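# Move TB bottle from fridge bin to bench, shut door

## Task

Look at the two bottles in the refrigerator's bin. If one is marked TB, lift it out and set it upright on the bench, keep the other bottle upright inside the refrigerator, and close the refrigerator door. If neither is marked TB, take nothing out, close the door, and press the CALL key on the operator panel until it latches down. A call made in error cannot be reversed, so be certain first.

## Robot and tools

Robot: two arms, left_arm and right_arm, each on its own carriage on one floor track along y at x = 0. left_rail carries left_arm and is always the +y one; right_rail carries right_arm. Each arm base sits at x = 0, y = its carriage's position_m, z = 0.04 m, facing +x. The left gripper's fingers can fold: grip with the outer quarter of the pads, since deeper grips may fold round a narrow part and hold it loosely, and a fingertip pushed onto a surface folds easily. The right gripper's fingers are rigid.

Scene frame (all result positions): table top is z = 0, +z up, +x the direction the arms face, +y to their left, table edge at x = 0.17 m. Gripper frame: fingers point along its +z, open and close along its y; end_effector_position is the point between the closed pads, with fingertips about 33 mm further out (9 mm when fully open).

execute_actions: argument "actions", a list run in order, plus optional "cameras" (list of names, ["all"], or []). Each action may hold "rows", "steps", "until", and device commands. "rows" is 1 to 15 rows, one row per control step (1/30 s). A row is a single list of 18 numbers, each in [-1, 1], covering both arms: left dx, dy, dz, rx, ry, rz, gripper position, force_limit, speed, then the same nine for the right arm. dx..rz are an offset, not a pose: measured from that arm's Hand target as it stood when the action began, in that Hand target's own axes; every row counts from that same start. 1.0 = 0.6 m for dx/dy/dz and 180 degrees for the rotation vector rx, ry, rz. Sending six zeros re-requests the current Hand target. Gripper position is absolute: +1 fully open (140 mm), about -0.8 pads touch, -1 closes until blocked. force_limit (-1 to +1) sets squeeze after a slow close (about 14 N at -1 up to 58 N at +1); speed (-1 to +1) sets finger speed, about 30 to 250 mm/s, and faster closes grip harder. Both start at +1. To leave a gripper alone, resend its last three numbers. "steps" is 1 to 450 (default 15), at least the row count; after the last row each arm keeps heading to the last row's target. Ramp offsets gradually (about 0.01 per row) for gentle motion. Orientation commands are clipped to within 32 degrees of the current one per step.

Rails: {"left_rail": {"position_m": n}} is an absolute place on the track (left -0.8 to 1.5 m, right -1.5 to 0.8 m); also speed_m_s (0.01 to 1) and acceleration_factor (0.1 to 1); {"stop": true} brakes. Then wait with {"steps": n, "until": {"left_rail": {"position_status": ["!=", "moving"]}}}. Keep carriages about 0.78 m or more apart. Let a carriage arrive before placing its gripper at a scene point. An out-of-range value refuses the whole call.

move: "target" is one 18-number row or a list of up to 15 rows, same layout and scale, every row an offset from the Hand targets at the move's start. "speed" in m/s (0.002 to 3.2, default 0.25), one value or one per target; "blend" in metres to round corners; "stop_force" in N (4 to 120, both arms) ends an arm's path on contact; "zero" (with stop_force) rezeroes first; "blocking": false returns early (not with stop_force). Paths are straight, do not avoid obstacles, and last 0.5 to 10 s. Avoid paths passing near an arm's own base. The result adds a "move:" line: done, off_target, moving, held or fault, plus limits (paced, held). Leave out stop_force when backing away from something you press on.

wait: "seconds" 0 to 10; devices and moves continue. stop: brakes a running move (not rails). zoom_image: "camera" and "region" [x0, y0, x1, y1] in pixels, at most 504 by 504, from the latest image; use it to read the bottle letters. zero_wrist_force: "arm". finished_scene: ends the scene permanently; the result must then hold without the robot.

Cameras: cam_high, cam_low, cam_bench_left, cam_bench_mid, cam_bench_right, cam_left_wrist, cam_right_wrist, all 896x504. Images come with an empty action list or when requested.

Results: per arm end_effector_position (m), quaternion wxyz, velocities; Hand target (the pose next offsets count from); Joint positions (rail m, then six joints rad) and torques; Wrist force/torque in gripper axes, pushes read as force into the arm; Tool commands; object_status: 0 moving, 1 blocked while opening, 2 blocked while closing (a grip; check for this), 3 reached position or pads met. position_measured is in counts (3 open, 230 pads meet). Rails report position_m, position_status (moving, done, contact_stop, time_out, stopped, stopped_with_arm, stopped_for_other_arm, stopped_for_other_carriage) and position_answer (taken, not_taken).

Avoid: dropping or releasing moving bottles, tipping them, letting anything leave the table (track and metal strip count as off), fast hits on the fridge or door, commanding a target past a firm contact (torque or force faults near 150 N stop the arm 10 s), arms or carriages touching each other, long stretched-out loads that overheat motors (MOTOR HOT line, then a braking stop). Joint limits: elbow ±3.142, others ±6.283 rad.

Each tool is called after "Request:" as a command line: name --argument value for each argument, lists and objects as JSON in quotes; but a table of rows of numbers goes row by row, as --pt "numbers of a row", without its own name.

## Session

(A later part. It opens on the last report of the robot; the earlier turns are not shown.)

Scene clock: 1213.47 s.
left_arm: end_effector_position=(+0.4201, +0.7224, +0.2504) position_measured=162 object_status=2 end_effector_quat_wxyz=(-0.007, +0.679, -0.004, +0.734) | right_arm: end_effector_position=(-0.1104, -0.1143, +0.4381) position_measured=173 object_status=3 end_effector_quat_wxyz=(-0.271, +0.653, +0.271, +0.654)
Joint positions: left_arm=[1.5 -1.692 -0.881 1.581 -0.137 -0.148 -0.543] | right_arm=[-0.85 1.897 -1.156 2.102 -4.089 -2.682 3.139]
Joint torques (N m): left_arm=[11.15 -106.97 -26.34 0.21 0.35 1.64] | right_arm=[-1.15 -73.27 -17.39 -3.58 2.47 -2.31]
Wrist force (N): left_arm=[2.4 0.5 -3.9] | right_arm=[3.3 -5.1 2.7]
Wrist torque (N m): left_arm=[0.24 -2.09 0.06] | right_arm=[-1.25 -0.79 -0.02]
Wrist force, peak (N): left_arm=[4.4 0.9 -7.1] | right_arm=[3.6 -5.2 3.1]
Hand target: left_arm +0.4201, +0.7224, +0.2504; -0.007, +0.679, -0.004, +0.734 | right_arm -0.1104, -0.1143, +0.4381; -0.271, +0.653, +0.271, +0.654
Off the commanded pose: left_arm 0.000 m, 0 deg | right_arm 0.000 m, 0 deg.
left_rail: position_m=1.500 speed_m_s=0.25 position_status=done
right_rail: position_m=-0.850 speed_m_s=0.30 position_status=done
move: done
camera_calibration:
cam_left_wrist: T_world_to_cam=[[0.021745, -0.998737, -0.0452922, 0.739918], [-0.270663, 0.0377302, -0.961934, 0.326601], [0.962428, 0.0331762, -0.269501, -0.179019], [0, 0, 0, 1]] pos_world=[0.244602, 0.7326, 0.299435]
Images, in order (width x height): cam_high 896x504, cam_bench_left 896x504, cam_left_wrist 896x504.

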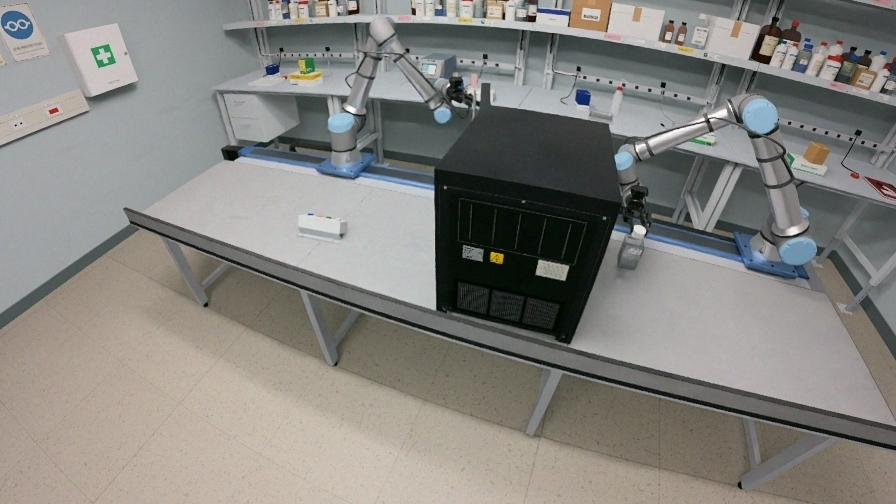

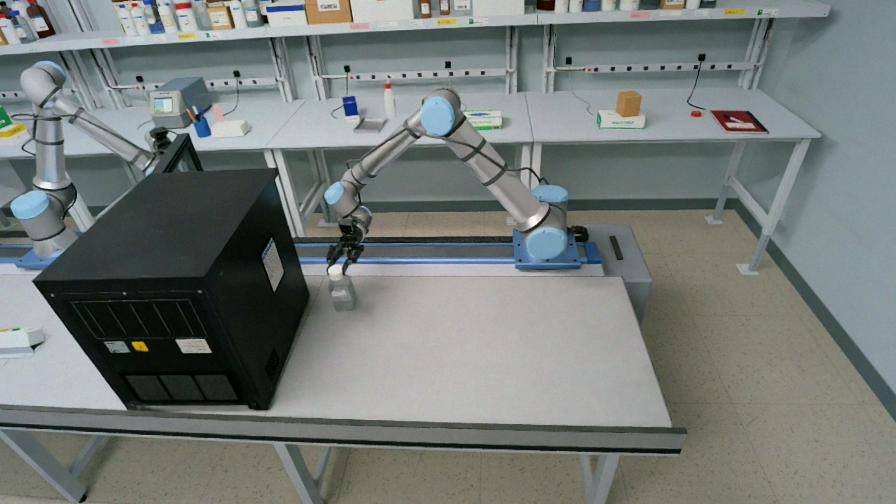

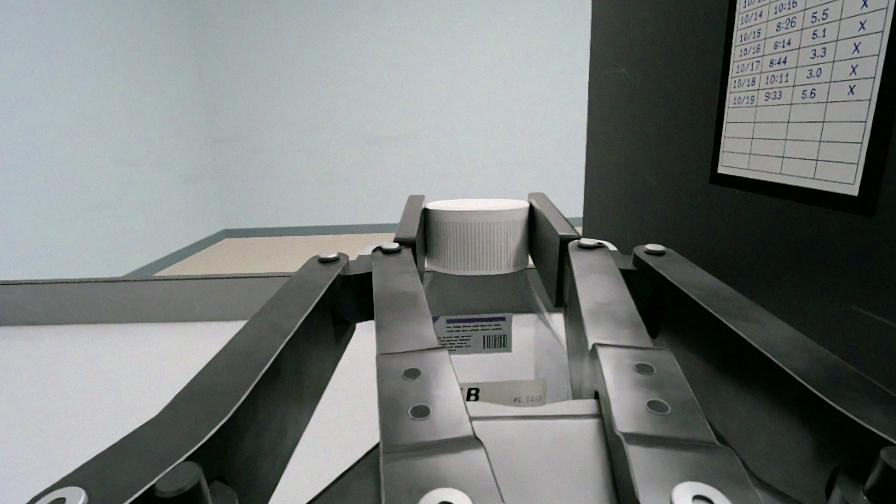

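Request:
move --target '[-0.1496,0,-0.0117,0,0,0,-1,0.8,-0.1,0,0,0,0,0,0,-0.35,-1,-1]' --speed 0.1

Request:
move --target '[-0.0831,0,-0.0065,0,0,0,-1,0.8,-0.1,0,0,0,0,0,0,-0.35,-1,-1]' --speed 0.015 --stop_force 4 --cameras '["cam_left_wrist","cam_bench_left"]'

Request:
zoom_image --camera "cam_bench_left" --region '[280, 220, 440, 340]'

Scene clock: 1227.57 s.
left_arm: end_effector_position=(+0.4201, +0.7238, +0.1605) position_measured=162 object_status=2 end_effector_quat_wxyz=(-0.007, +0.679, -0.004, +0.734) end_effector_velocity=(+0.000, -0.001, -0.001) end_effector_angular_velocity=(+0.000, +0.001, +0.000) | right_arm: end_effector_position=(-0.1104, -0.1143, +0.4381) position_measured=173 object_status=3 end_effector_quat_wxyz=(-0.271, +0.653, +0.271, +0.654)
Joint positions: left_arm=[1.5 -1.692 -0.782 1.6 -0.258 -0.148 -0.54] | right_arm=[-0.85 1.897 -1.156 2.102 -4.089 -2.682 3.139]
Joint velocities: left_arm=[0 0 0 0 -0.005 0.001 0.004] | right_arm=[within noise]
Joint torques (N m): left_arm=[-4.92 -56.72 -15.32 -3.95 8.4 2.42] | right_arm=[1.14 -73.77 -18 -3.68 2.26 -2.6]
Wrist force (N): left_arm=[41.3 -4.5 -6.7] | right_arm=[3.5 -5.0 2.7]
Wrist torque (N m): left_arm=[0.32 -1.07 -0.09] | right_arm=[-1.24 -0.83 -0.02]
Wrist force, peak (N): left_arm=[42.6 -3.9 -6.7] | right_arm=[3.8 -5.5 2.8]
Hand target: left_arm +0.4201, +0.7238, +0.1603; -0.007, +0.679, -0.004, +0.734 | right_arm -0.1104, -0.1143, +0.4381; -0.271, +0.653, +0.271, +0.654
Off the commanded pose: left_arm 0.000 m, 0 deg | right_arm 0.000 m, 0 deg.
left_rail: position_m=1.500 speed_m_s=0.25 position_status=done
right_rail: position_m=-0.850 speed_m_s=0.30 position_status=done
move: done

Scene clock: 1229.17 s.
left_arm: end_effector_position=(+0.4201, +0.7239, +0.1556) position_measured=162 object_status=2 end_effector_quat_wxyz=(-0.007, +0.679, -0.004, +0.734) | right_arm: end_effector_position=(-0.1104, -0.1143, +0.4381) position_measured=173 object_status=3 end_effector_quat_wxyz=(-0.271, +0.653, +0.271, +0.654)
Joint positions: left_arm=[1.5 -1.692 -0.776 1.6 -0.264 -0.148 -0.54] | right_arm=[-0.85 1.897 -1.156 2.102 -4.089 -2.682 3.139]
Joint torques (N m): left_arm=[-5.48 -88.14 -19.3 2.73 4.74 2.12] | right_arm=[-2.98 -75.2 -17.62 -3.35 2 -2.31]
Wrist force (N): left_arm=[33.9 -2.7 -7.1] | right_arm=[3.1 -5.1 2.9]
Wrist torque (N m): left_arm=[0.23 -1.37 -0.23] | right_arm=[-1.26 -0.73 -0.02]
Wrist force, peak (N): left_arm=[50.8 -4.9 -8.7] | right_arm=[3.5 -5.5 2.5]
Hand target: left_arm +0.4201, +0.7239, +0.1556; -0.007, +0.679, -0.004, +0.734 (not the last commanded pose) | right_arm -0.1104, -0.1143, +0.4381; -0.271, +0.653, +0.271, +0.654
Off the commanded pose: left_arm 0.045 m, 0 deg | right_arm 0.000 m, 0 deg.
left_rail: position_m=1.500 speed_m_s=0.25 position_status=done
right_rail: position_m=-0.850 speed_m_s=0.30 position_status=done
move: contact (left_arm)
camera_calibration:
cam_left_wrist: T_world_to_cam=[[0.0217956, -0.99873, -0.0454229, 0.737031], [-0.271064, 0.0378286, -0.961818, 0.235359], [0.962315, 0.0332759, -0.269895, -0.20458], [0, 0, 0, 1]] pos_world=[0.244604, 0.733999, 0.204635]
Images, in order (width x height): cam_bench_left 896x504, cam_left_wrist 896x504.

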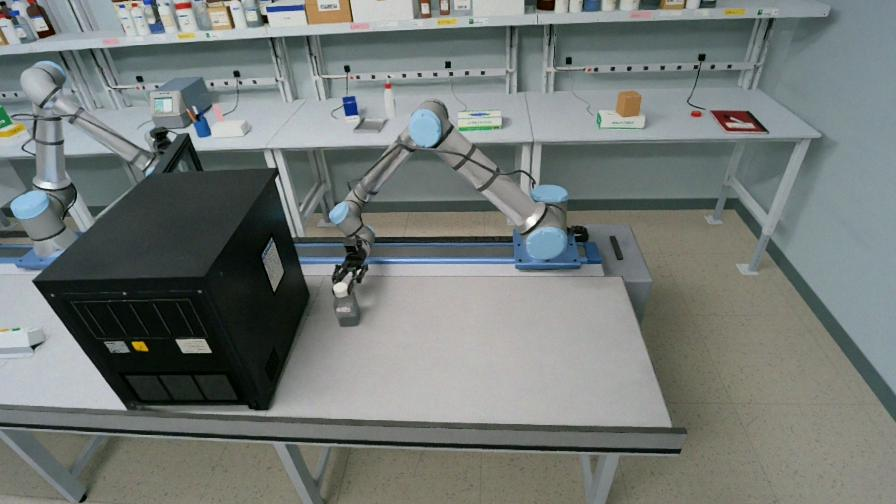

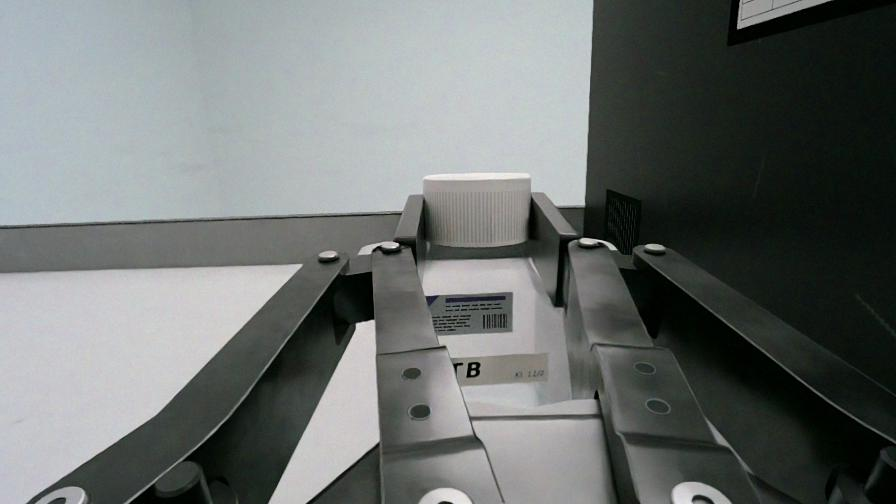

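Scaled by 3.150 from the camera's 896x504 image, which has a finer 1280x720 frame.

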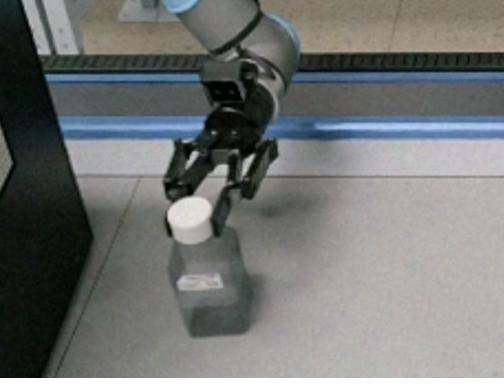

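Request:
move --target '[0.006,0,0,0,0,0,-1,0.8,-0.1,0,0,0,0,0,0,-0.35,-1,-1]' --speed 0.01

Scene clock: 1236.50 s.
left_arm: end_effector_position=(+0.4198, +0.7238, +0.1589) position_measured=162 object_status=2 end_effector_quat_wxyz=(-0.007, +0.679, -0.004, +0.734) | right_arm: end_effector_position=(-0.1104, -0.1143, +0.4381) position_measured=173 object_status=3 end_effector_quat_wxyz=(-0.271, +0.653, +0.271, +0.654)
Joint positions: left_arm=[1.5 -1.693 -0.78 1.6 -0.261 -0.148 -0.539] | right_arm=[-0.85 1.897 -1.156 2.102 -4.089 -2.682 3.139]
Joint torques (N m): left_arm=[-11.41 -105.65 -23.2 6.12 -4.26 1.8] | right_arm=[1.04 -74.53 -18.13 -3.32 2.4 -1.93]
Wrist force (N): left_arm=[3.6 0.7 -2.7] | right_arm=[3.3 -4.9 2.4]
Wrist torque (N m): left_arm=[0.26 -2.35 0.08] | right_arm=[-1.21 -0.79 -0.02]
Wrist force, peak (N): left_arm=[34.2 -2.7 -7.1] | right_arm=[3.4 -5.4 2.9]
Hand target: left_arm +0.4198, +0.7238, +0.1592; -0.007, +0.679, -0.004, +0.734 | right_arm -0.1104, -0.1143, +0.4381; -0.271, +0.653, +0.271, +0.654
Off the commanded pose: left_arm 0.000 m, 0 deg | right_arm 0.000 m, 0 deg.
left_rail: position_m=1.500 speed_m_s=0.25 position_status=done
right_rail: position_m=-0.850 speed_m_s=0.30 position_status=done
move: done

Request:
move --target '[-0.003,0,0,0,0,0,-1,0.8,-0.1,0,0,0,0,0,0,-0.35,-1,-1]' --speed 0.01 --cameras '["cam_left_wrist"]'

Scene clock: 1244.97 s.
left_arm: end_effector_position=(+0.4199, +0.7238, +0.1575) position_measured=162 object_status=2 end_effector_quat_wxyz=(-0.007, +0.679, -0.004, +0.734) | right_arm: end_effector_position=(-0.1104, -0.1143, +0.4381) position_measured=173 object_status=3 end_effector_quat_wxyz=(-0.271, +0.653, +0.271, +0.654)
Joint positions: left_arm=[1.5 -1.693 -0.779 1.6 -0.262 -0.148 -0.539] | right_arm=[-0.85 1.897 -1.156 2.102 -4.089 -2.682 3.139]
Joint torques (N m): left_arm=[13.02 -84.58 -30.28 0.37 0.04 -1.85] | right_arm=[-0.5 -73.82 -18.28 -3.21 1.98 -1.93]
Wrist force (N): left_arm=[3.4 0.7 -2.9] | right_arm=[3.3 -4.8 2.8]
Wrist torque (N m): left_arm=[0.27 -2.32 0.24] | right_arm=[-1.19 -0.78 -0.03]
Wrist force, peak (N): left_arm=[3.8 0.5 -3.2] | right_arm=[3.6 -5.7 2.7]
Hand target: left_arm +0.4199, +0.7238, +0.1574; -0.007, +0.679, -0.004, +0.734 | right_arm -0.1104, -0.1143, +0.4381; -0.271, +0.653, +0.271, +0.654
Off the commanded pose: left_arm 0.000 m, 0 deg | right_arm 0.000 m, 0 deg.
left_rail: position_m=1.500 speed_m_s=0.25 position_status=done
right_rail: position_m=-0.850 speed_m_s=0.30 position_status=done
move: done
camera_calibration:
cam_left_wrist: T_world_to_cam=[[0.0217999, -0.99873, -0.0454227, 0.737025], [-0.270971, 0.0378304, -0.961844, 0.237214], [0.962341, 0.0332764, -0.269803, -0.20387], [0, 0, 0, 1]] pos_world=[0.244404, 0.733899, 0.206635]
Images, in order (width x height): cam_left_wrist 896x504.

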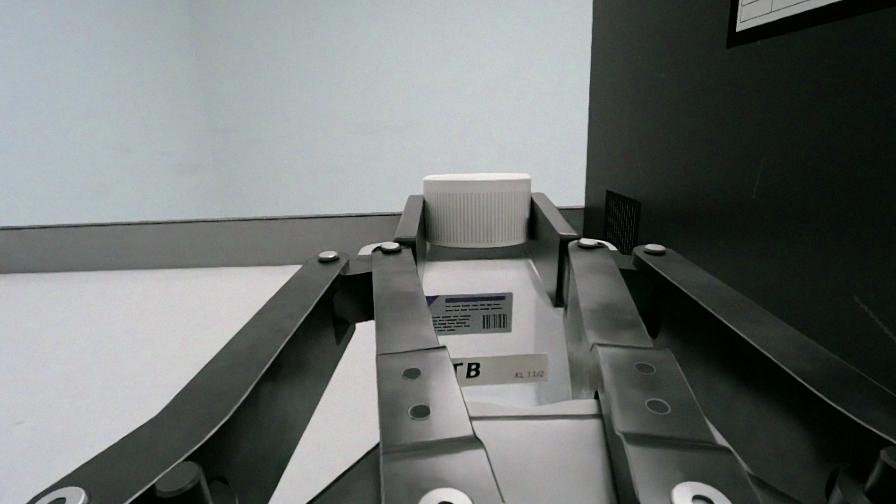

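Request:
move --target '[-0.008,0,0,0,0,0,-1,0.8,-0.1,0,0,0,0,0,0,-0.35,-1,-1]' --speed 0.003 --stop_force 4

Scene clock: 1251.00 s.
left_arm: end_effector_position=(+0.4200, +0.7238, +0.1564) position_measured=162 object_status=2 end_effector_quat_wxyz=(-0.007, +0.679, -0.004, +0.734) | right_arm: end_effector_position=(-0.1104, -0.1143, +0.4381) position_measured=173 object_status=3 end_effector_quat_wxyz=(-0.271, +0.653, +0.271, +0.654)
Joint positions: left_arm=[1.5 -1.692 -0.777 1.6 -0.263 -0.148 -0.54] | right_arm=[-0.85 1.897 -1.156 2.102 -4.089 -2.682 3.139]
Joint torques (N m): left_arm=[9.19 -103.83 -32.76 2.69 0.4 -0.69] | right_arm=[-0.68 -75.46 -18.47 -3.36 2.25 -2.16]
Wrist force (N): left_arm=[9.9 -0.5 -3.6] | right_arm=[3.6 -5.0 3.1]
Wrist torque (N m): left_arm=[0.30 -2.20 0.32] | right_arm=[-1.23 -0.86 -0.02]
Wrist force, peak (N): left_arm=[10.1 -0.5 -3.5] | right_arm=[3.6 -5.3 3.1]
Hand target: left_arm +0.4200, +0.7238, +0.1564; -0.007, +0.679, -0.004, +0.734 (not the last commanded pose) | right_arm -0.1104, -0.1143, +0.4381; -0.271, +0.653, +0.271, +0.654
Off the commanded pose: left_arm 0.004 m, 0 deg | right_arm 0.000 m, 0 deg.
left_rail: position_m=1.500 speed_m_s=0.25 position_status=done
right_rail: position_m=-0.850 speed_m_s=0.30 position_status=done
move: contact (left_arm)

Request:
execute_actions --actions '[{"rows":[[0,0,0,0,0,0,0.1,-1,-1,0,0,0,0,0,0,-0.35,-1,-1]],"steps":45}]' --cameras '["cam_left_wrist"]'

Scene clock: 1256.73 s.
left_arm: end_effector_position=(+0.4200, +0.7238, +0.1564) position_measured=117 object_status=3 end_effector_quat_wxyz=(-0.007, +0.679, -0.004, +0.734) | right_arm: end_effector_position=(-0.1104, -0.1143, +0.4381) position_measured=173 object_status=3 end_effector_quat_wxyz=(-0.271, +0.653, +0.271, +0.654)
Joint positions: left_arm=[1.5 -1.692 -0.777 1.6 -0.263 -0.148 -0.54] | right_arm=[-0.85 1.897 -1.156 2.102 -4.089 -2.682 3.139]
Joint torques (N m): left_arm=[-4.96 -104.42 -28.73 3.26 -2.26 1.9] | right_arm=[-2.24 -72.21 -18.83 -3.04 2.34 -1.9]
Wrist force (N): left_arm=[7.2 0.6 -2.7] | right_arm=[3.5 -5.1 2.8]
Wrist torque (N m): left_arm=[0.26 -2.26 0.31] | right_arm=[-1.25 -0.82 -0.02]
Wrist force, peak (N): left_arm=[10.1 -0.3 -3.6] | right_arm=[3.5 -5.5 2.9]
Hand target: left_arm +0.4200, +0.7238, +0.1564; -0.007, +0.679, -0.004, +0.734 | right_arm -0.1104, -0.1143, +0.4381; -0.271, +0.653, +0.271, +0.654
Off the commanded pose: left_arm 0.000 m, 0 deg | right_arm 0.000 m, 0 deg.
left_rail: position_m=1.500 speed_m_s=0.25 position_status=done
right_rail: position_m=-0.850 speed_m_s=0.30 position_status=done
camera_calibration:
cam_left_wrist: T_world_to_cam=[[0.0218961, -0.998727, -0.0454497, 0.73695], [-0.270975, 0.0378303, -0.961843, 0.23621], [0.962337, 0.0333763, -0.269802, -0.204432], [0, 0, 0, 1]] pos_world=[0.244604, 0.733899, 0.205535]
Images, in order (width x height): cam_left_wrist 896x504.

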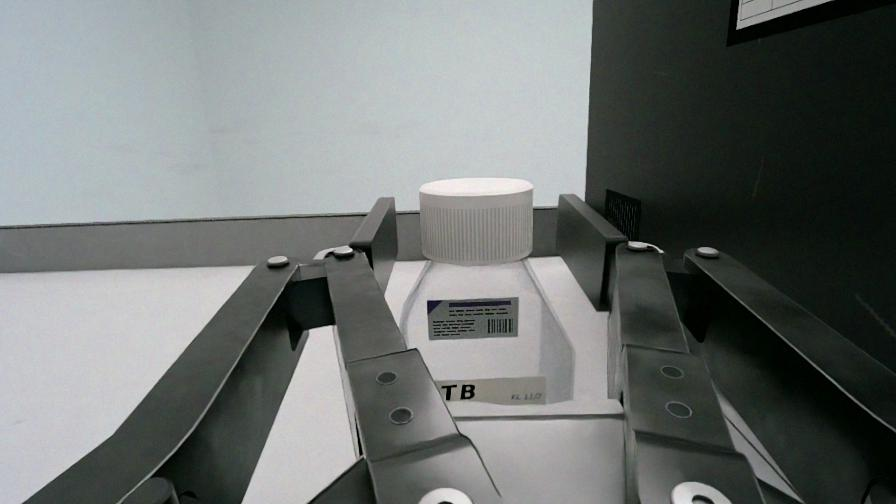

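Request:
move --pt "0 0 -0.12 0 0 0 0.1 -1 -1 0 -0.112 0.0577 0 0 0 -0.35 -1 -1" --pt "0.03 0 -0.25 0 0 0 0.1 -1 -1 0 -0.2138 0.135 0 0 0 -0.35 -1 -1" --pt "0.1 0 -0.3667 0 0 0 0.1 -1 -1 0 -0.3135 0.2262 0 0 0 -0.35 -1 -1" --speed 0.08 --blend '[0.015,0.015,0]' --cameras '["cam_left_wrist","cam_right_wrist","cam_bench_left"]'

Scene clock: 1279.67 s.
left_arm: end_effector_position=(+0.1961, +0.7220, +0.1989) position_measured=117 object_status=3 end_effector_quat_wxyz=(-0.007, +0.679, -0.004, +0.734) | right_arm: end_effector_position=(-0.1475, +0.1145, +0.4382) position_measured=173 object_status=3 end_effector_quat_wxyz=(-0.271, +0.653, +0.271, +0.654)
Joint positions: left_arm=[1.5 -1.974 -0.88 1.662 -0.587 -0.415 -0.164] | right_arm=[-0.85 1.85 -0.903 1.64 -3.88 -2.635 3.139]
Joint torques (N m): left_arm=[-11.4 -104.44 -35.98 5.19 -2.39 1.87] | right_arm=[-9.45 -77.58 -39.47 2.8 2.96 2.21]
Wrist force (N): left_arm=[7.0 0.7 -2.6] | right_arm=[3.5 -4.8 2.6]
Wrist torque (N m): left_arm=[0.31 -2.22 0.06] | right_arm=[-1.16 -0.80 -0.02]
Wrist force, peak (N): left_arm=[7.7 0.9 -3.5] | right_arm=[3.4 -5.4 3.5]
Hand target: left_arm +0.1960, +0.7220, +0.1990; -0.007, +0.679, -0.004, +0.734 | right_arm -0.1475, +0.1147, +0.4382; -0.271, +0.653, +0.271, +0.654
Off the commanded pose: left_arm 0.000 m, 0 deg | right_arm 0.000 m, 0 deg.
left_rail: position_m=1.500 speed_m_s=0.25 position_status=done
right_rail: position_m=-0.850 speed_m_s=0.30 position_status=done
move: done
camera_calibration:
cam_left_wrist: T_world_to_cam=[[0.0218961, -0.998727, -0.0454497, 0.741987], [-0.270975, 0.0378303, -0.961843, 0.216486], [0.962337, 0.0333763, -0.269802, 0.0225618], [0, 0, 0, 1]] pos_world=[0.0207036, 0.732099, 0.248035]
cam_right_wrist: T_world_to_cam=[[0.703111, -0.709508, 0.0472634, 0.167565], [-0.239969, -0.299323, -0.923483, 0.394375], [0.669365, 0.637969, -0.380717, 0.375953], [0, 0, 0, 1]] pos_world=[-0.274829, -0.0029117, 0.499411]
Images, in order (width x height): cam_bench_left 896x504, cam_left_wrist 896x504, cam_right_wrist 896x504.

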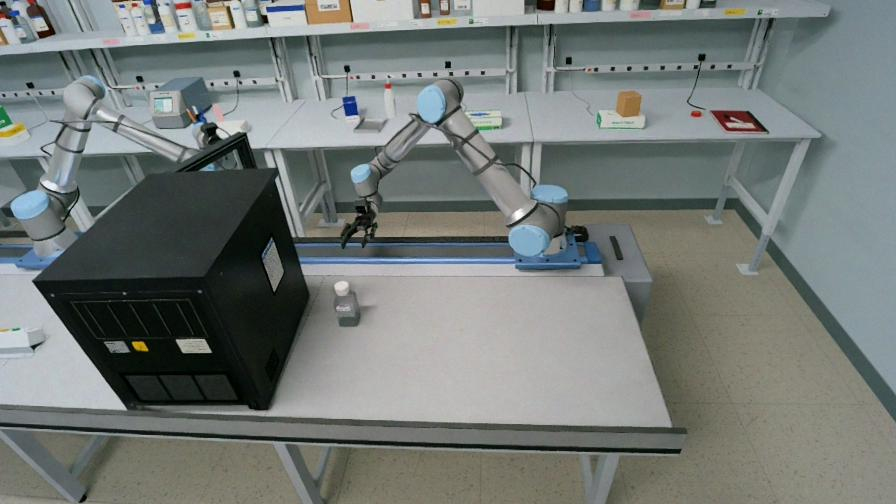

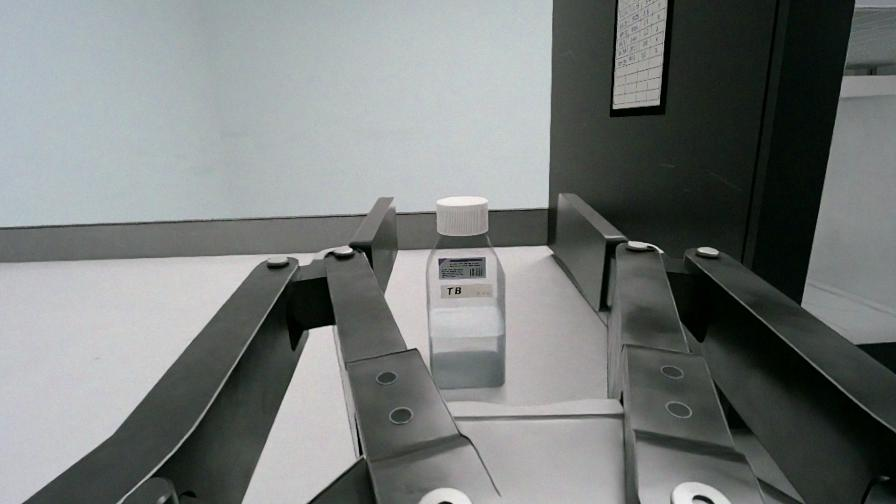

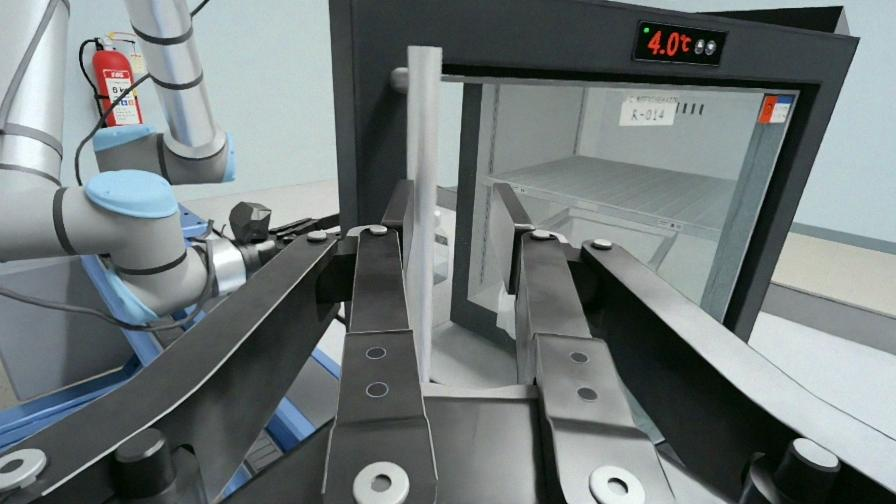

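Request:
move --target '[0,0,0,0,0,0,0.1,-1,-1,0,0,-0.25,0,0,0,-0.35,-1,-1]' --speed 0.15

Request:
wait --seconds 3 --cameras '["cam_right_wrist","cam_bench_left","cam_left_wrist"]'

Scene clock: 1289.27 s.
left_arm: end_effector_position=(+0.1960, +0.7220, +0.1990) position_measured=117 object_status=3 end_effector_quat_wxyz=(-0.007, +0.679, -0.004, +0.734) | right_arm: end_effector_position=(-0.2533, +0.0088, +0.4380) position_measured=173 object_status=3 end_effector_quat_wxyz=(-0.271, +0.653, +0.271, +0.654)
Joint positions: left_arm=[1.5 -1.975 -0.88 1.662 -0.587 -0.415 -0.164] | right_arm=[-0.85 2.023 -0.94 1.709 -3.914 -2.808 3.138]
Joint torques (N m): left_arm=[-13.63 -105.61 -38.32 4.96 -2.74 1.99] | right_arm=[11.16 -99.3 -21.53 -4.09 -4.09 -2.72]
Wrist force (N): left_arm=[7.0 1.0 -2.9] | right_arm=[3.4 -4.8 2.6]
Wrist torque (N m): left_arm=[0.38 -2.22 0.06] | right_arm=[-1.18 -0.81 0.10]
Wrist force, peak (N): left_arm=[7.2 1.2 -2.9] | right_arm=[3.7 -4.9 5.3]
Hand target: left_arm +0.1960, +0.7220, +0.1990; -0.007, +0.679, -0.004, +0.734 | right_arm -0.2535, +0.0086, +0.4380; -0.271, +0.653, +0.271, +0.654
Off the commanded pose: left_arm 0.000 m, 0 deg | right_arm 0.000 m, 0 deg.
left_rail: position_m=1.500 speed_m_s=0.25 position_status=done
right_rail: position_m=-0.850 speed_m_s=0.30 position_status=done
move: done

Scene clock: 1292.27 s.
left_arm: end_effector_position=(+0.1960, +0.7220, +0.1990) position_measured=117 object_status=3 end_effector_quat_wxyz=(-0.007, +0.679, -0.004, +0.734) | right_arm: end_effector_position=(-0.2535, +0.0086, +0.4380) position_measured=173 object_status=3 end_effector_quat_wxyz=(-0.271, +0.653, +0.271, +0.654)
Joint positions: left_arm=[1.5 -1.975 -0.88 1.662 -0.587 -0.415 -0.164] | right_arm=[-0.85 2.024 -0.94 1.709 -3.914 -2.809 3.138]
Joint torques (N m): left_arm=[-11.82 -102.94 -36.96 4.48 -2.81 1.47] | right_arm=[14.09 -98.81 -22.44 -3.74 -3.93 -2.79]
Wrist force (N): left_arm=[7.0 0.8 -2.6] | right_arm=[3.6 -4.8 2.8]
Wrist torque (N m): left_arm=[0.32 -2.23 0.06] | right_arm=[-1.17 -0.85 0.10]
Wrist force, peak (N): left_arm=[7.3 0.9 -2.7] | right_arm=[3.7 -5.5 3.0]
Hand target: left_arm +0.1960, +0.7220, +0.1990; -0.007, +0.679, -0.004, +0.734 | right_arm -0.2535, +0.0086, +0.4380; -0.271, +0.653, +0.271, +0.654
Tool commands: left_gripper/position=+0.1 left_gripper/force_limit=-1.0 left_gripper/speed=-1.0 right_gripper/position=-0.35 right_gripper/force_limit=-1.0 right_gripper/speed=-1.0
Off the commanded pose: left_arm 0.000 m, 0 deg | right_arm 0.000 m, 0 deg.
left_rail: position_m=1.500 speed_m_s=0.25 position_status=done
right_rail: position_m=-0.850 speed_m_s=0.30 position_status=done
wait: 3.00 s
camera_calibration:
cam_left_wrist: T_world_to_cam=[[0.0218961, -0.998727, -0.0454497, 0.741991], [-0.270975, 0.0378303, -0.961843, 0.216431], [0.962337, 0.0333763, -0.269802, 0.0227542], [0, 0, 0, 1]] pos_world=[0.0205036, 0.732099, 0.248035]
cam_right_wrist: T_world_to_cam=[[0.703111, -0.709508, 0.0472634, 0.167038], [-0.239969, -0.299323, -0.923483, 0.337032], [0.669365, 0.637969, -0.380717, 0.514457], [0, 0, 0, 1]] pos_world=[-0.380929, -0.108812, 0.499211]
Images, in order (width x height): cam_bench_left 896x504, cam_left_wrist 896x504, cam_right_wrist 896x504.

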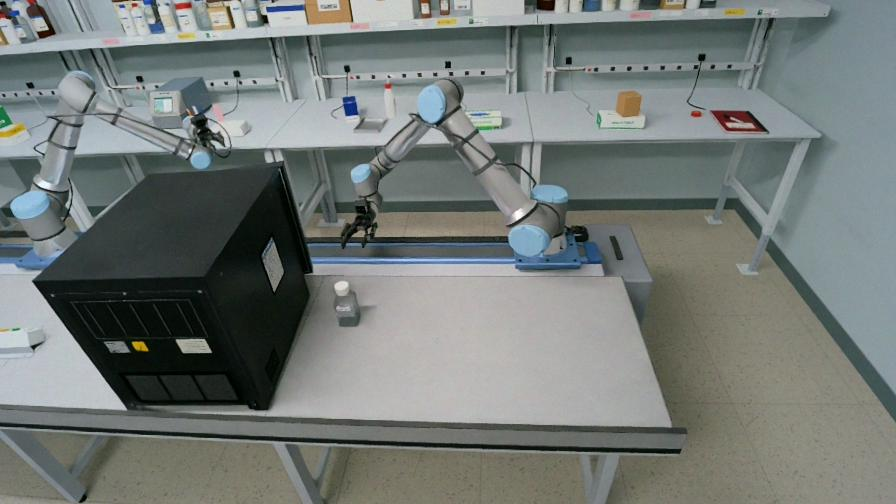

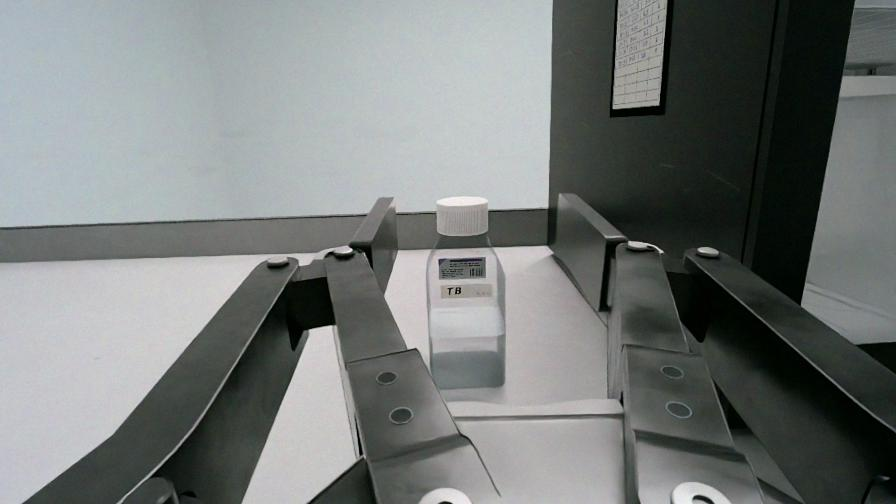

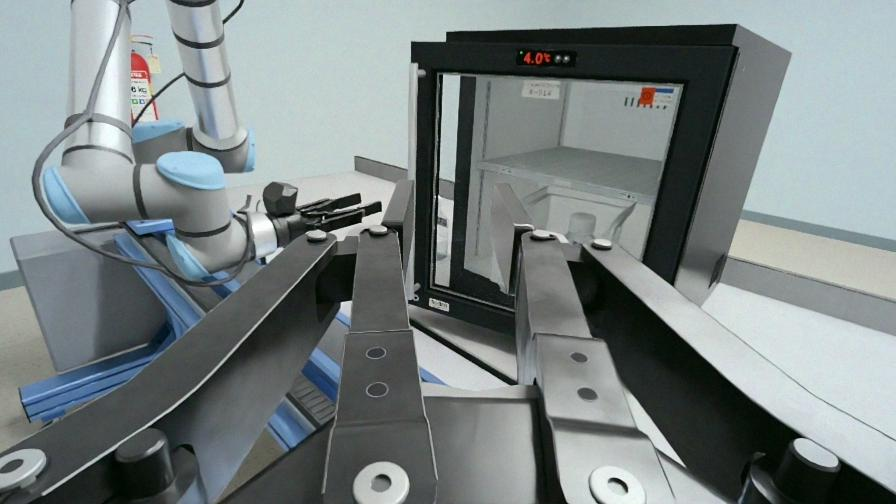

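Request:
wait --seconds 2 --cameras '["cam_right_wrist","cam_bench_left"]'

Request:
zoom_image --camera "cam_bench_left" --region '[180, 140, 400, 340]'

Request:
zoom_image --camera "cam_right_wrist" --region '[380, 0, 820, 350]'

Scene clock: 1300.97 s.
left_arm: end_effector_position=(+0.1960, +0.7220, +0.1990) position_measured=117 object_status=3 end_effector_quat_wxyz=(-0.007, +0.679, -0.004, +0.734) | right_arm: end_effector_position=(-0.2535, +0.0086, +0.4380) position_measured=173 object_status=3 end_effector_quat_wxyz=(-0.271, +0.653, +0.271, +0.654)
Joint positions: left_arm=[1.5 -1.975 -0.88 1.662 -0.587 -0.415 -0.164] | right_arm=[-0.85 2.024 -0.94 1.709 -3.914 -2.809 3.138]
Joint torques (N m): left_arm=[-9.62 -103.56 -36.46 3.21 -2.57 1.83] | right_arm=[12.54 -96.9 -23.57 -3.84 -3.51 -2.71]
Wrist force (N): left_arm=[6.8 0.8 -2.9] | right_arm=[3.4 -5.0 2.7]
Wrist torque (N m): left_arm=[0.33 -2.18 0.06] | right_arm=[-1.21 -0.81 0.11]
Wrist force, peak (N): left_arm=[7.3 0.9 -2.9] | right_arm=[3.7 -5.3 2.9]
Hand target: left_arm +0.1960, +0.7220, +0.1990; -0.007, +0.679, -0.004, +0.734 | right_arm -0.2535, +0.0086, +0.4380; -0.271, +0.653, +0.271, +0.654
Tool commands: left_gripper/position=+0.1 left_gripper/force_limit=-1.0 left_gripper/speed=-1.0 right_gripper/position=-0.35 right_gripper/force_limit=-1.0 right_gripper/speed=-1.0
Off the commanded pose: left_arm 0.000 m, 0 deg | right_arm 0.000 m, 0 deg.
left_rail: position_m=1.500 speed_m_s=0.25 position_status=done
right_rail: position_m=-0.850 speed_m_s=0.30 position_status=done
wait: 2.00 s; at rest from the start
camera_calibration:
cam_right_wrist: T_world_to_cam=[[0.703111, -0.709508, 0.0472634, 0.167038], [-0.239969, -0.299323, -0.923483, 0.337032], [0.669365, 0.637969, -0.380717, 0.514457], [0, 0, 0, 1]] pos_world=[-0.380929, -0.108812, 0.499211]
Images, in order (width x height): cam_bench_left 896x504, cam_right_wrist 896x504.

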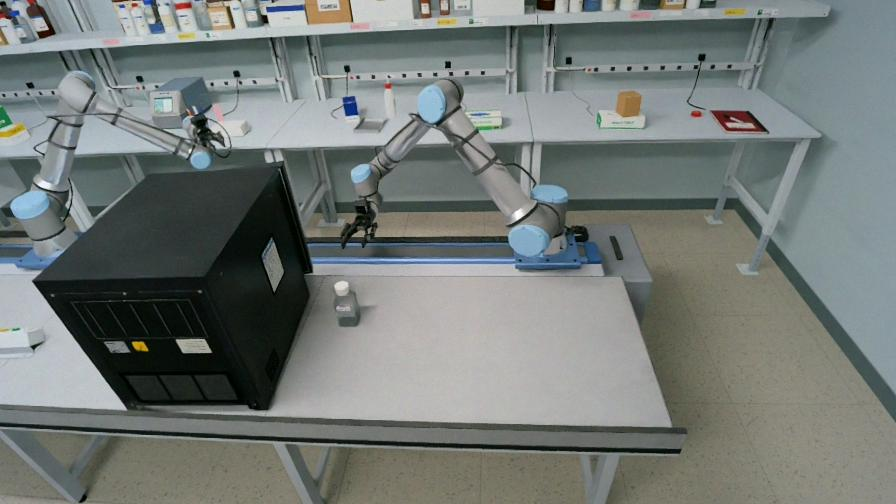

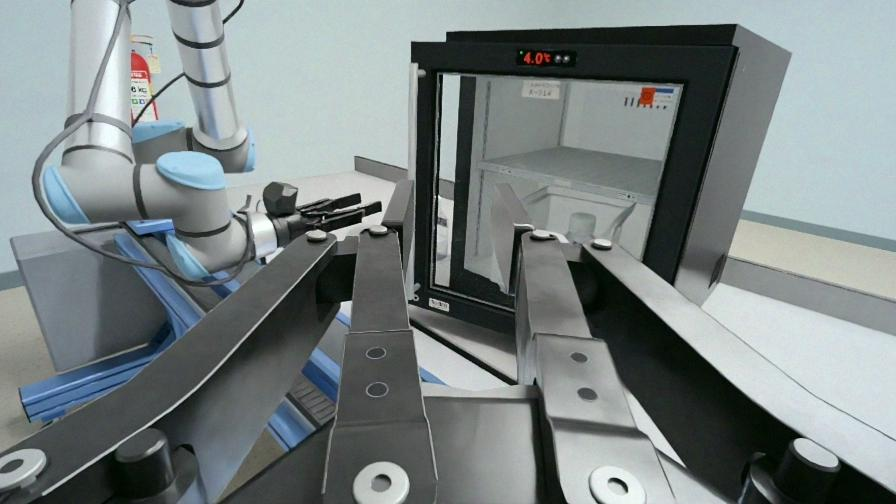

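Scaled by 2.291 from the camera's 896x504 image, which has a finer 1280x720 frame.

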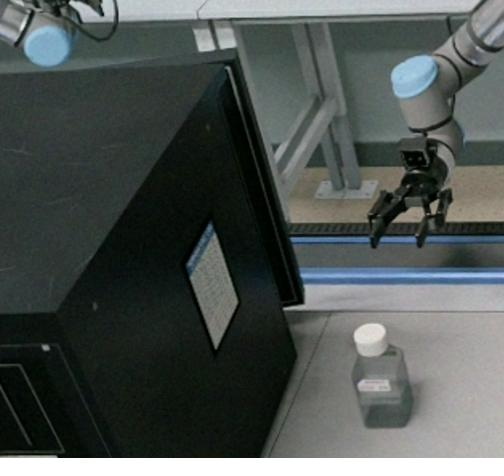

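Scaled by 1.145 from the camera's 896x504 image, which has a finer 1280x720 frame.

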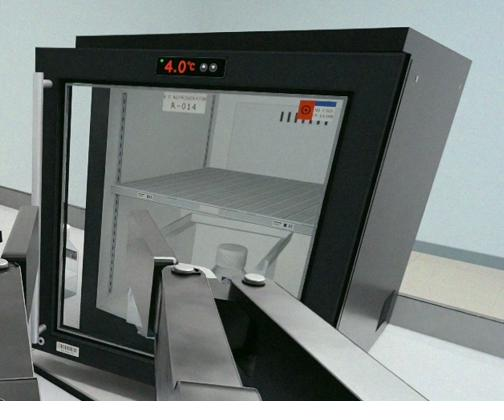

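Request:
move --target '[0.1995,0,-0.4123,0,0,0,-1,-1,0,0,0,0,0,0,0,-0.35,-1,-1]' --speed 0.25

Request:
execute_actions --actions '[{"left_rail":{"position_m":1.3,"speed_m_s":0.3,"acceleration_factor":0.4},"steps":100,"until":{"left_rail":{"position_status":["!=","moving"]}}}]' --cameras '["cam_left_wrist","cam_right_wrist"]'

Scene clock: 1320.73 s.
left_arm: end_effector_position=(-0.0597, +0.7192, +0.2989) position_measured=233 object_status=3 end_effector_quat_wxyz=(-0.007, +0.679, -0.004, +0.734) | right_arm: end_effector_position=(-0.2535, +0.0086, +0.4380) position_measured=173 object_status=3 end_effector_quat_wxyz=(-0.271, +0.653, +0.271, +0.654)
Joint positions: left_arm=[1.5 -2.243 -0.881 1.437 -0.432 -0.68 -0.082] | right_arm=[-0.85 2.024 -0.94 1.709 -3.914 -2.809 3.138]
Joint torques (N m): left_arm=[-7.54 -78.71 -42.72 5.42 -1.86 1.67] | right_arm=[8.18 -92.84 -24.39 -3.94 -3.47 -3.01]
Wrist force (N): left_arm=[7.5 0.7 -2.7] | right_arm=[3.3 -5.2 2.8]
Wrist torque (N m): left_arm=[0.27 -2.34 0.06] | right_arm=[-1.27 -0.80 0.10]
Wrist force, peak (N): left_arm=[8.3 0.4 -4.4] | right_arm=[3.4 -5.4 2.9]
Hand target: left_arm -0.0600, +0.7192, +0.2990; -0.007, +0.679, -0.004, +0.734 | right_arm -0.2535, +0.0086, +0.4380; -0.271, +0.653, +0.271, +0.654
Off the commanded pose: left_arm 0.000 m, 0 deg | right_arm 0.000 m, 0 deg.
left_rail: position_m=1.500 speed_m_s=0.25 position_status=done
right_rail: position_m=-0.850 speed_m_s=0.30 position_status=done
move: done

Scene clock: 1322.10 s.
left_arm: end_effector_position=(-0.0600, +0.5195, +0.2990) position_measured=233 object_status=3 end_effector_quat_wxyz=(-0.007, +0.679, -0.004, +0.734) | right_arm: end_effector_position=(-0.2535, +0.0086, +0.4380) position_measured=173 object_status=3 end_effector_quat_wxyz=(-0.271, +0.653, +0.271, +0.654)
Joint positions: left_arm=[1.3 -2.243 -0.88 1.437 -0.432 -0.68 -0.082] | right_arm=[-0.85 2.024 -0.94 1.709 -3.914 -2.809 3.138]
Joint torques (N m): left_arm=[-5.07 -89.35 -35.76 5.08 -1.65 1.62] | right_arm=[8.54 -94.71 -24.23 -3.99 -3.55 -2.89]
Wrist force (N): left_arm=[7.2 1.1 -2.8] | right_arm=[3.3 -5.1 2.5]
Wrist torque (N m): left_arm=[0.36 -2.28 0.06] | right_arm=[-1.24 -0.78 0.10]
Wrist force, peak (N): left_arm=[7.5 2.0 -2.7] | right_arm=[3.6 -5.2 2.9]
Hand target: left_arm -0.0600, +0.5195, +0.2990; -0.007, +0.679, -0.004, +0.734 | right_arm -0.2535, +0.0086, +0.4380; -0.271, +0.653, +0.271, +0.654
Tool commands: left_gripper/position=-1.0 left_gripper/force_limit=-1.0 left_gripper/speed=+0.0 right_gripper/position=-0.35 right_gripper/force_limit=-1.0 right_gripper/speed=-1.0
Off the commanded pose: left_arm 0.000 m, 0 deg | right_arm 0.000 m, 0 deg.
left_rail: position_m=1.300 speed_m_s=0.30 position_status=done
right_rail: position_m=-0.850 speed_m_s=0.30 position_status=done
camera_calibration:
cam_left_wrist: T_world_to_cam=[[0.0218961, -0.998727, -0.0454497, 0.549899], [-0.270975, 0.0378303, -0.961843, 0.250907], [0.962337, 0.0333763, -0.269802, 0.302851], [0, 0, 0, 1]] pos_world=[-0.235496, 0.529599, 0.348035]
cam_right_wrist: T_world_to_cam=[[0.703111, -0.709508, 0.0472634, 0.167038], [-0.239969, -0.299323, -0.923483, 0.337032], [0.669365, 0.637969, -0.380717, 0.514457], [0, 0, 0, 1]] pos_world=[-0.380929, -0.108812, 0.499211]
Images, in order (width x height): cam_left_wrist 896x504, cam_right_wrist 896x504.

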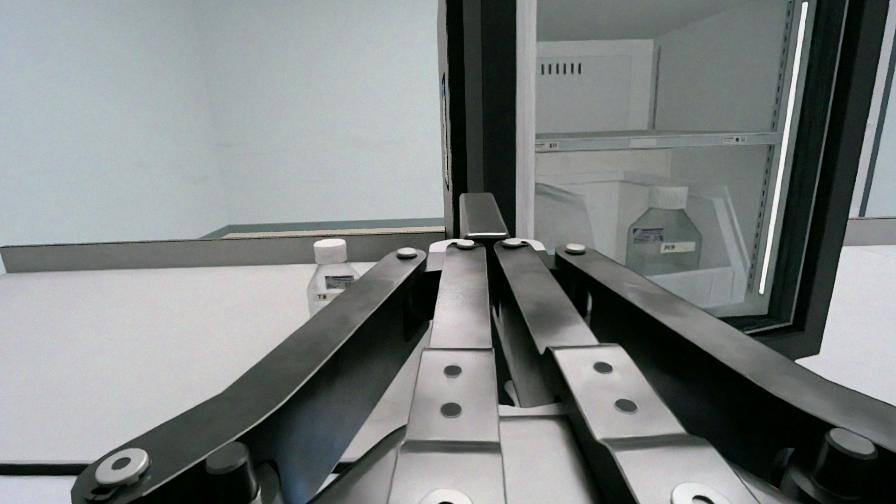

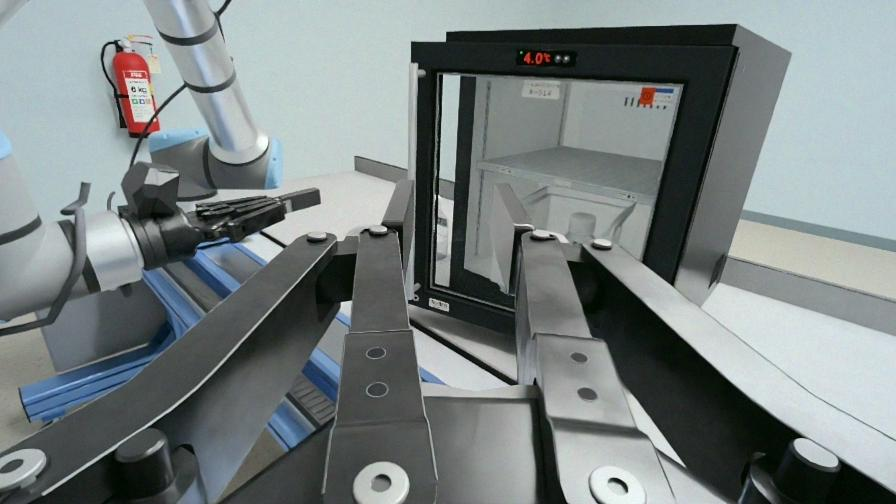

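Request:
move --target '[0.38,0.1825,0.0798,0,-0.025,0,-1,-1,0,0,0,0,0,0,0,-0.35,-1,-1]' --speed 0.25

Request:
move --target '[0,0,0.5167,0,0,0,-1,-1,0,0,0,0,0,0,0,-0.35,-1,-1]' --speed 0.06 --stop_force 25 --cameras '["cam_left_wrist","cam_right_wrist","cam_bench_left"]'

Scene clock: 1334.07 s.
left_arm: end_effector_position=(-0.0295, +0.4068, +0.5282) position_measured=233 object_status=3 end_effector_quat_wxyz=(-0.007, +0.707, -0.004, +0.707) | right_arm: end_effector_position=(-0.2535, +0.0086, +0.4380) position_measured=173 object_status=3 end_effector_quat_wxyz=(-0.271, +0.653, +0.271, +0.654)
Joint positions: left_arm=[1.3 -2.144 -0.895 0.983 -0.089 -0.578 0.015] | right_arm=[-0.85 2.024 -0.94 1.709 -3.914 -2.809 3.138]
Joint torques (N m): left_arm=[12.46 -86.02 -49.92 4.73 2.75 -0.53] | right_arm=[10.31 -90.48 -29 -3.92 -3.6 -3.03]
Wrist force (N): left_arm=[6.8 0.8 -2.4] | right_arm=[3.4 -4.8 2.8]
Wrist torque (N m): left_arm=[0.33 -2.17 0.03] | right_arm=[-1.19 -0.81 0.10]
Wrist force, peak (N): left_arm=[9.2 1.5 -2.1] | right_arm=[3.7 -5.4 2.8]
Hand target: left_arm -0.0295, +0.4067, +0.5283; -0.007, +0.707, -0.003, +0.707 | right_arm -0.2535, +0.0086, +0.4380; -0.271, +0.653, +0.271, +0.654
Off the commanded pose: left_arm 0.000 m, 0 deg | right_arm 0.000 m, 0 deg.
left_rail: position_m=1.300 speed_m_s=0.30 position_status=done
right_rail: position_m=-0.850 speed_m_s=0.30 position_status=done
move: done

Scene clock: 1340.10 s.
left_arm: end_effector_position=(+0.2357, +0.4083, +0.5283) position_measured=233 object_status=3 end_effector_quat_wxyz=(-0.007, +0.707, -0.003, +0.707) | right_arm: end_effector_position=(-0.2535, +0.0086, +0.4380) position_measured=173 object_status=3 end_effector_quat_wxyz=(-0.271, +0.653, +0.271, +0.654)
Joint positions: left_arm=[1.3 -1.882 -1.023 1.191 -0.168 -0.317 0.016] | right_arm=[-0.85 2.024 -0.94 1.709 -3.914 -2.809 3.138]
Joint torques (N m): left_arm=[26.72 -75.98 -48.85 3.07 3.39 0.63] | right_arm=[12.07 -86.45 -31.75 -3.63 -3.38 -2.76]
Wrist force (N): left_arm=[12.4 -15.1 -47.5] | right_arm=[3.6 -5.1 2.9]
Wrist torque (N m): left_arm=[1.03 -2.06 0.10] | right_arm=[-1.24 -0.85 0.10]
Wrist force, peak (N): left_arm=[23.3 -29.2 -125.3] | right_arm=[4.0 -5.0 2.8]
Hand target: left_arm +0.2357, +0.4083, +0.5283; -0.007, +0.707, -0.003, +0.707 (not the last commanded pose) | right_arm -0.2535, +0.0086, +0.4380; -0.271, +0.653, +0.271, +0.654
Off the commanded pose: left_arm 0.045 m, 0 deg | right_arm 0.000 m, 0 deg.
left_rail: position_m=1.300 speed_m_s=0.30 position_status=done
right_rail: position_m=-0.850 speed_m_s=0.30 position_status=done
move: contact (left_arm)
camera_calibration:
cam_left_wrist: T_world_to_cam=[[0.0197572, -0.998712, -0.0467252, 0.443896], [-0.345662, 0.0370292, -0.937628, 0.560977], [0.938151, 0.034676, -0.344486, 0.128381], [0, 0, 0, 1]] pos_world=[0.0646977, 0.4181, 0.590955]
cam_right_wrist: T_world_to_cam=[[0.703111, -0.709508, 0.0472634, 0.167038], [-0.239969, -0.299323, -0.923483, 0.337032], [0.669365, 0.637969, -0.380717, 0.514457], [0, 0, 0, 1]] pos_world=[-0.380929, -0.108812, 0.499211]
Images, in order (width x height): cam_bench_left 896x504, cam_left_wrist 896x504, cam_right_wrist 896x504.

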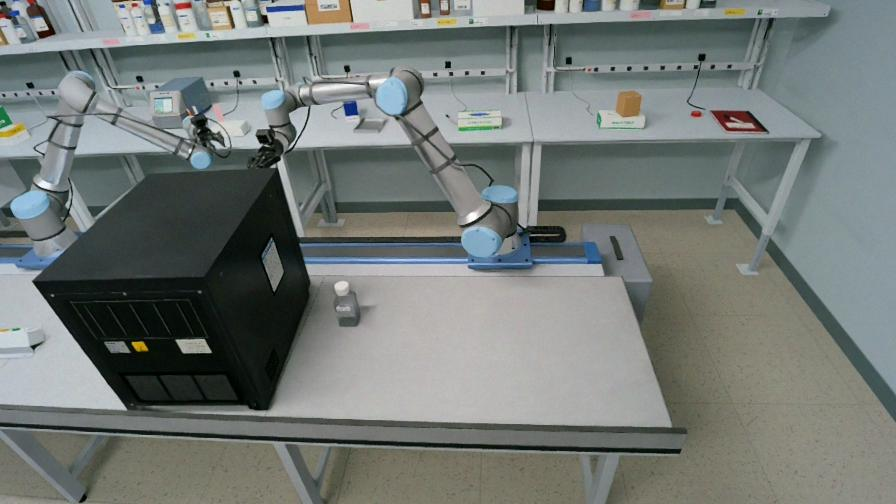

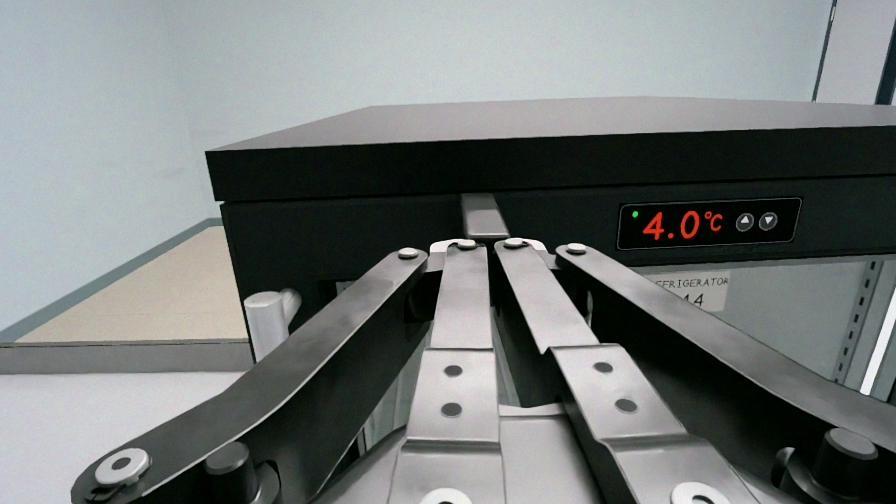

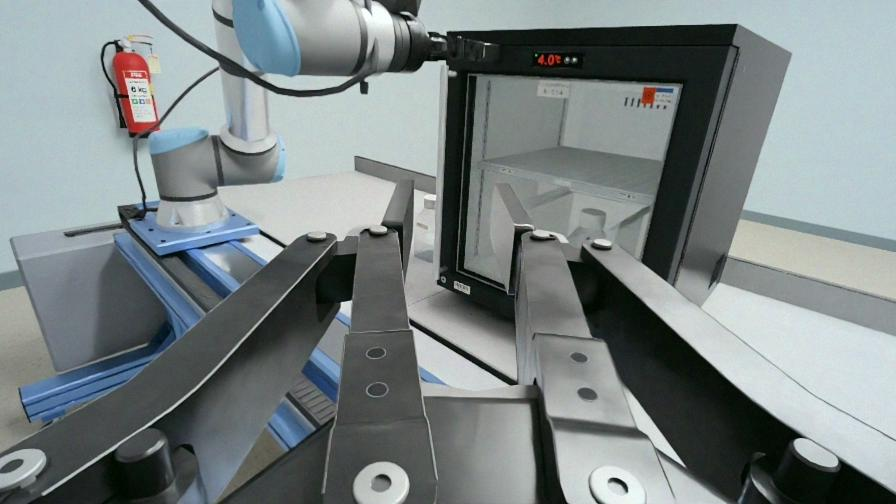

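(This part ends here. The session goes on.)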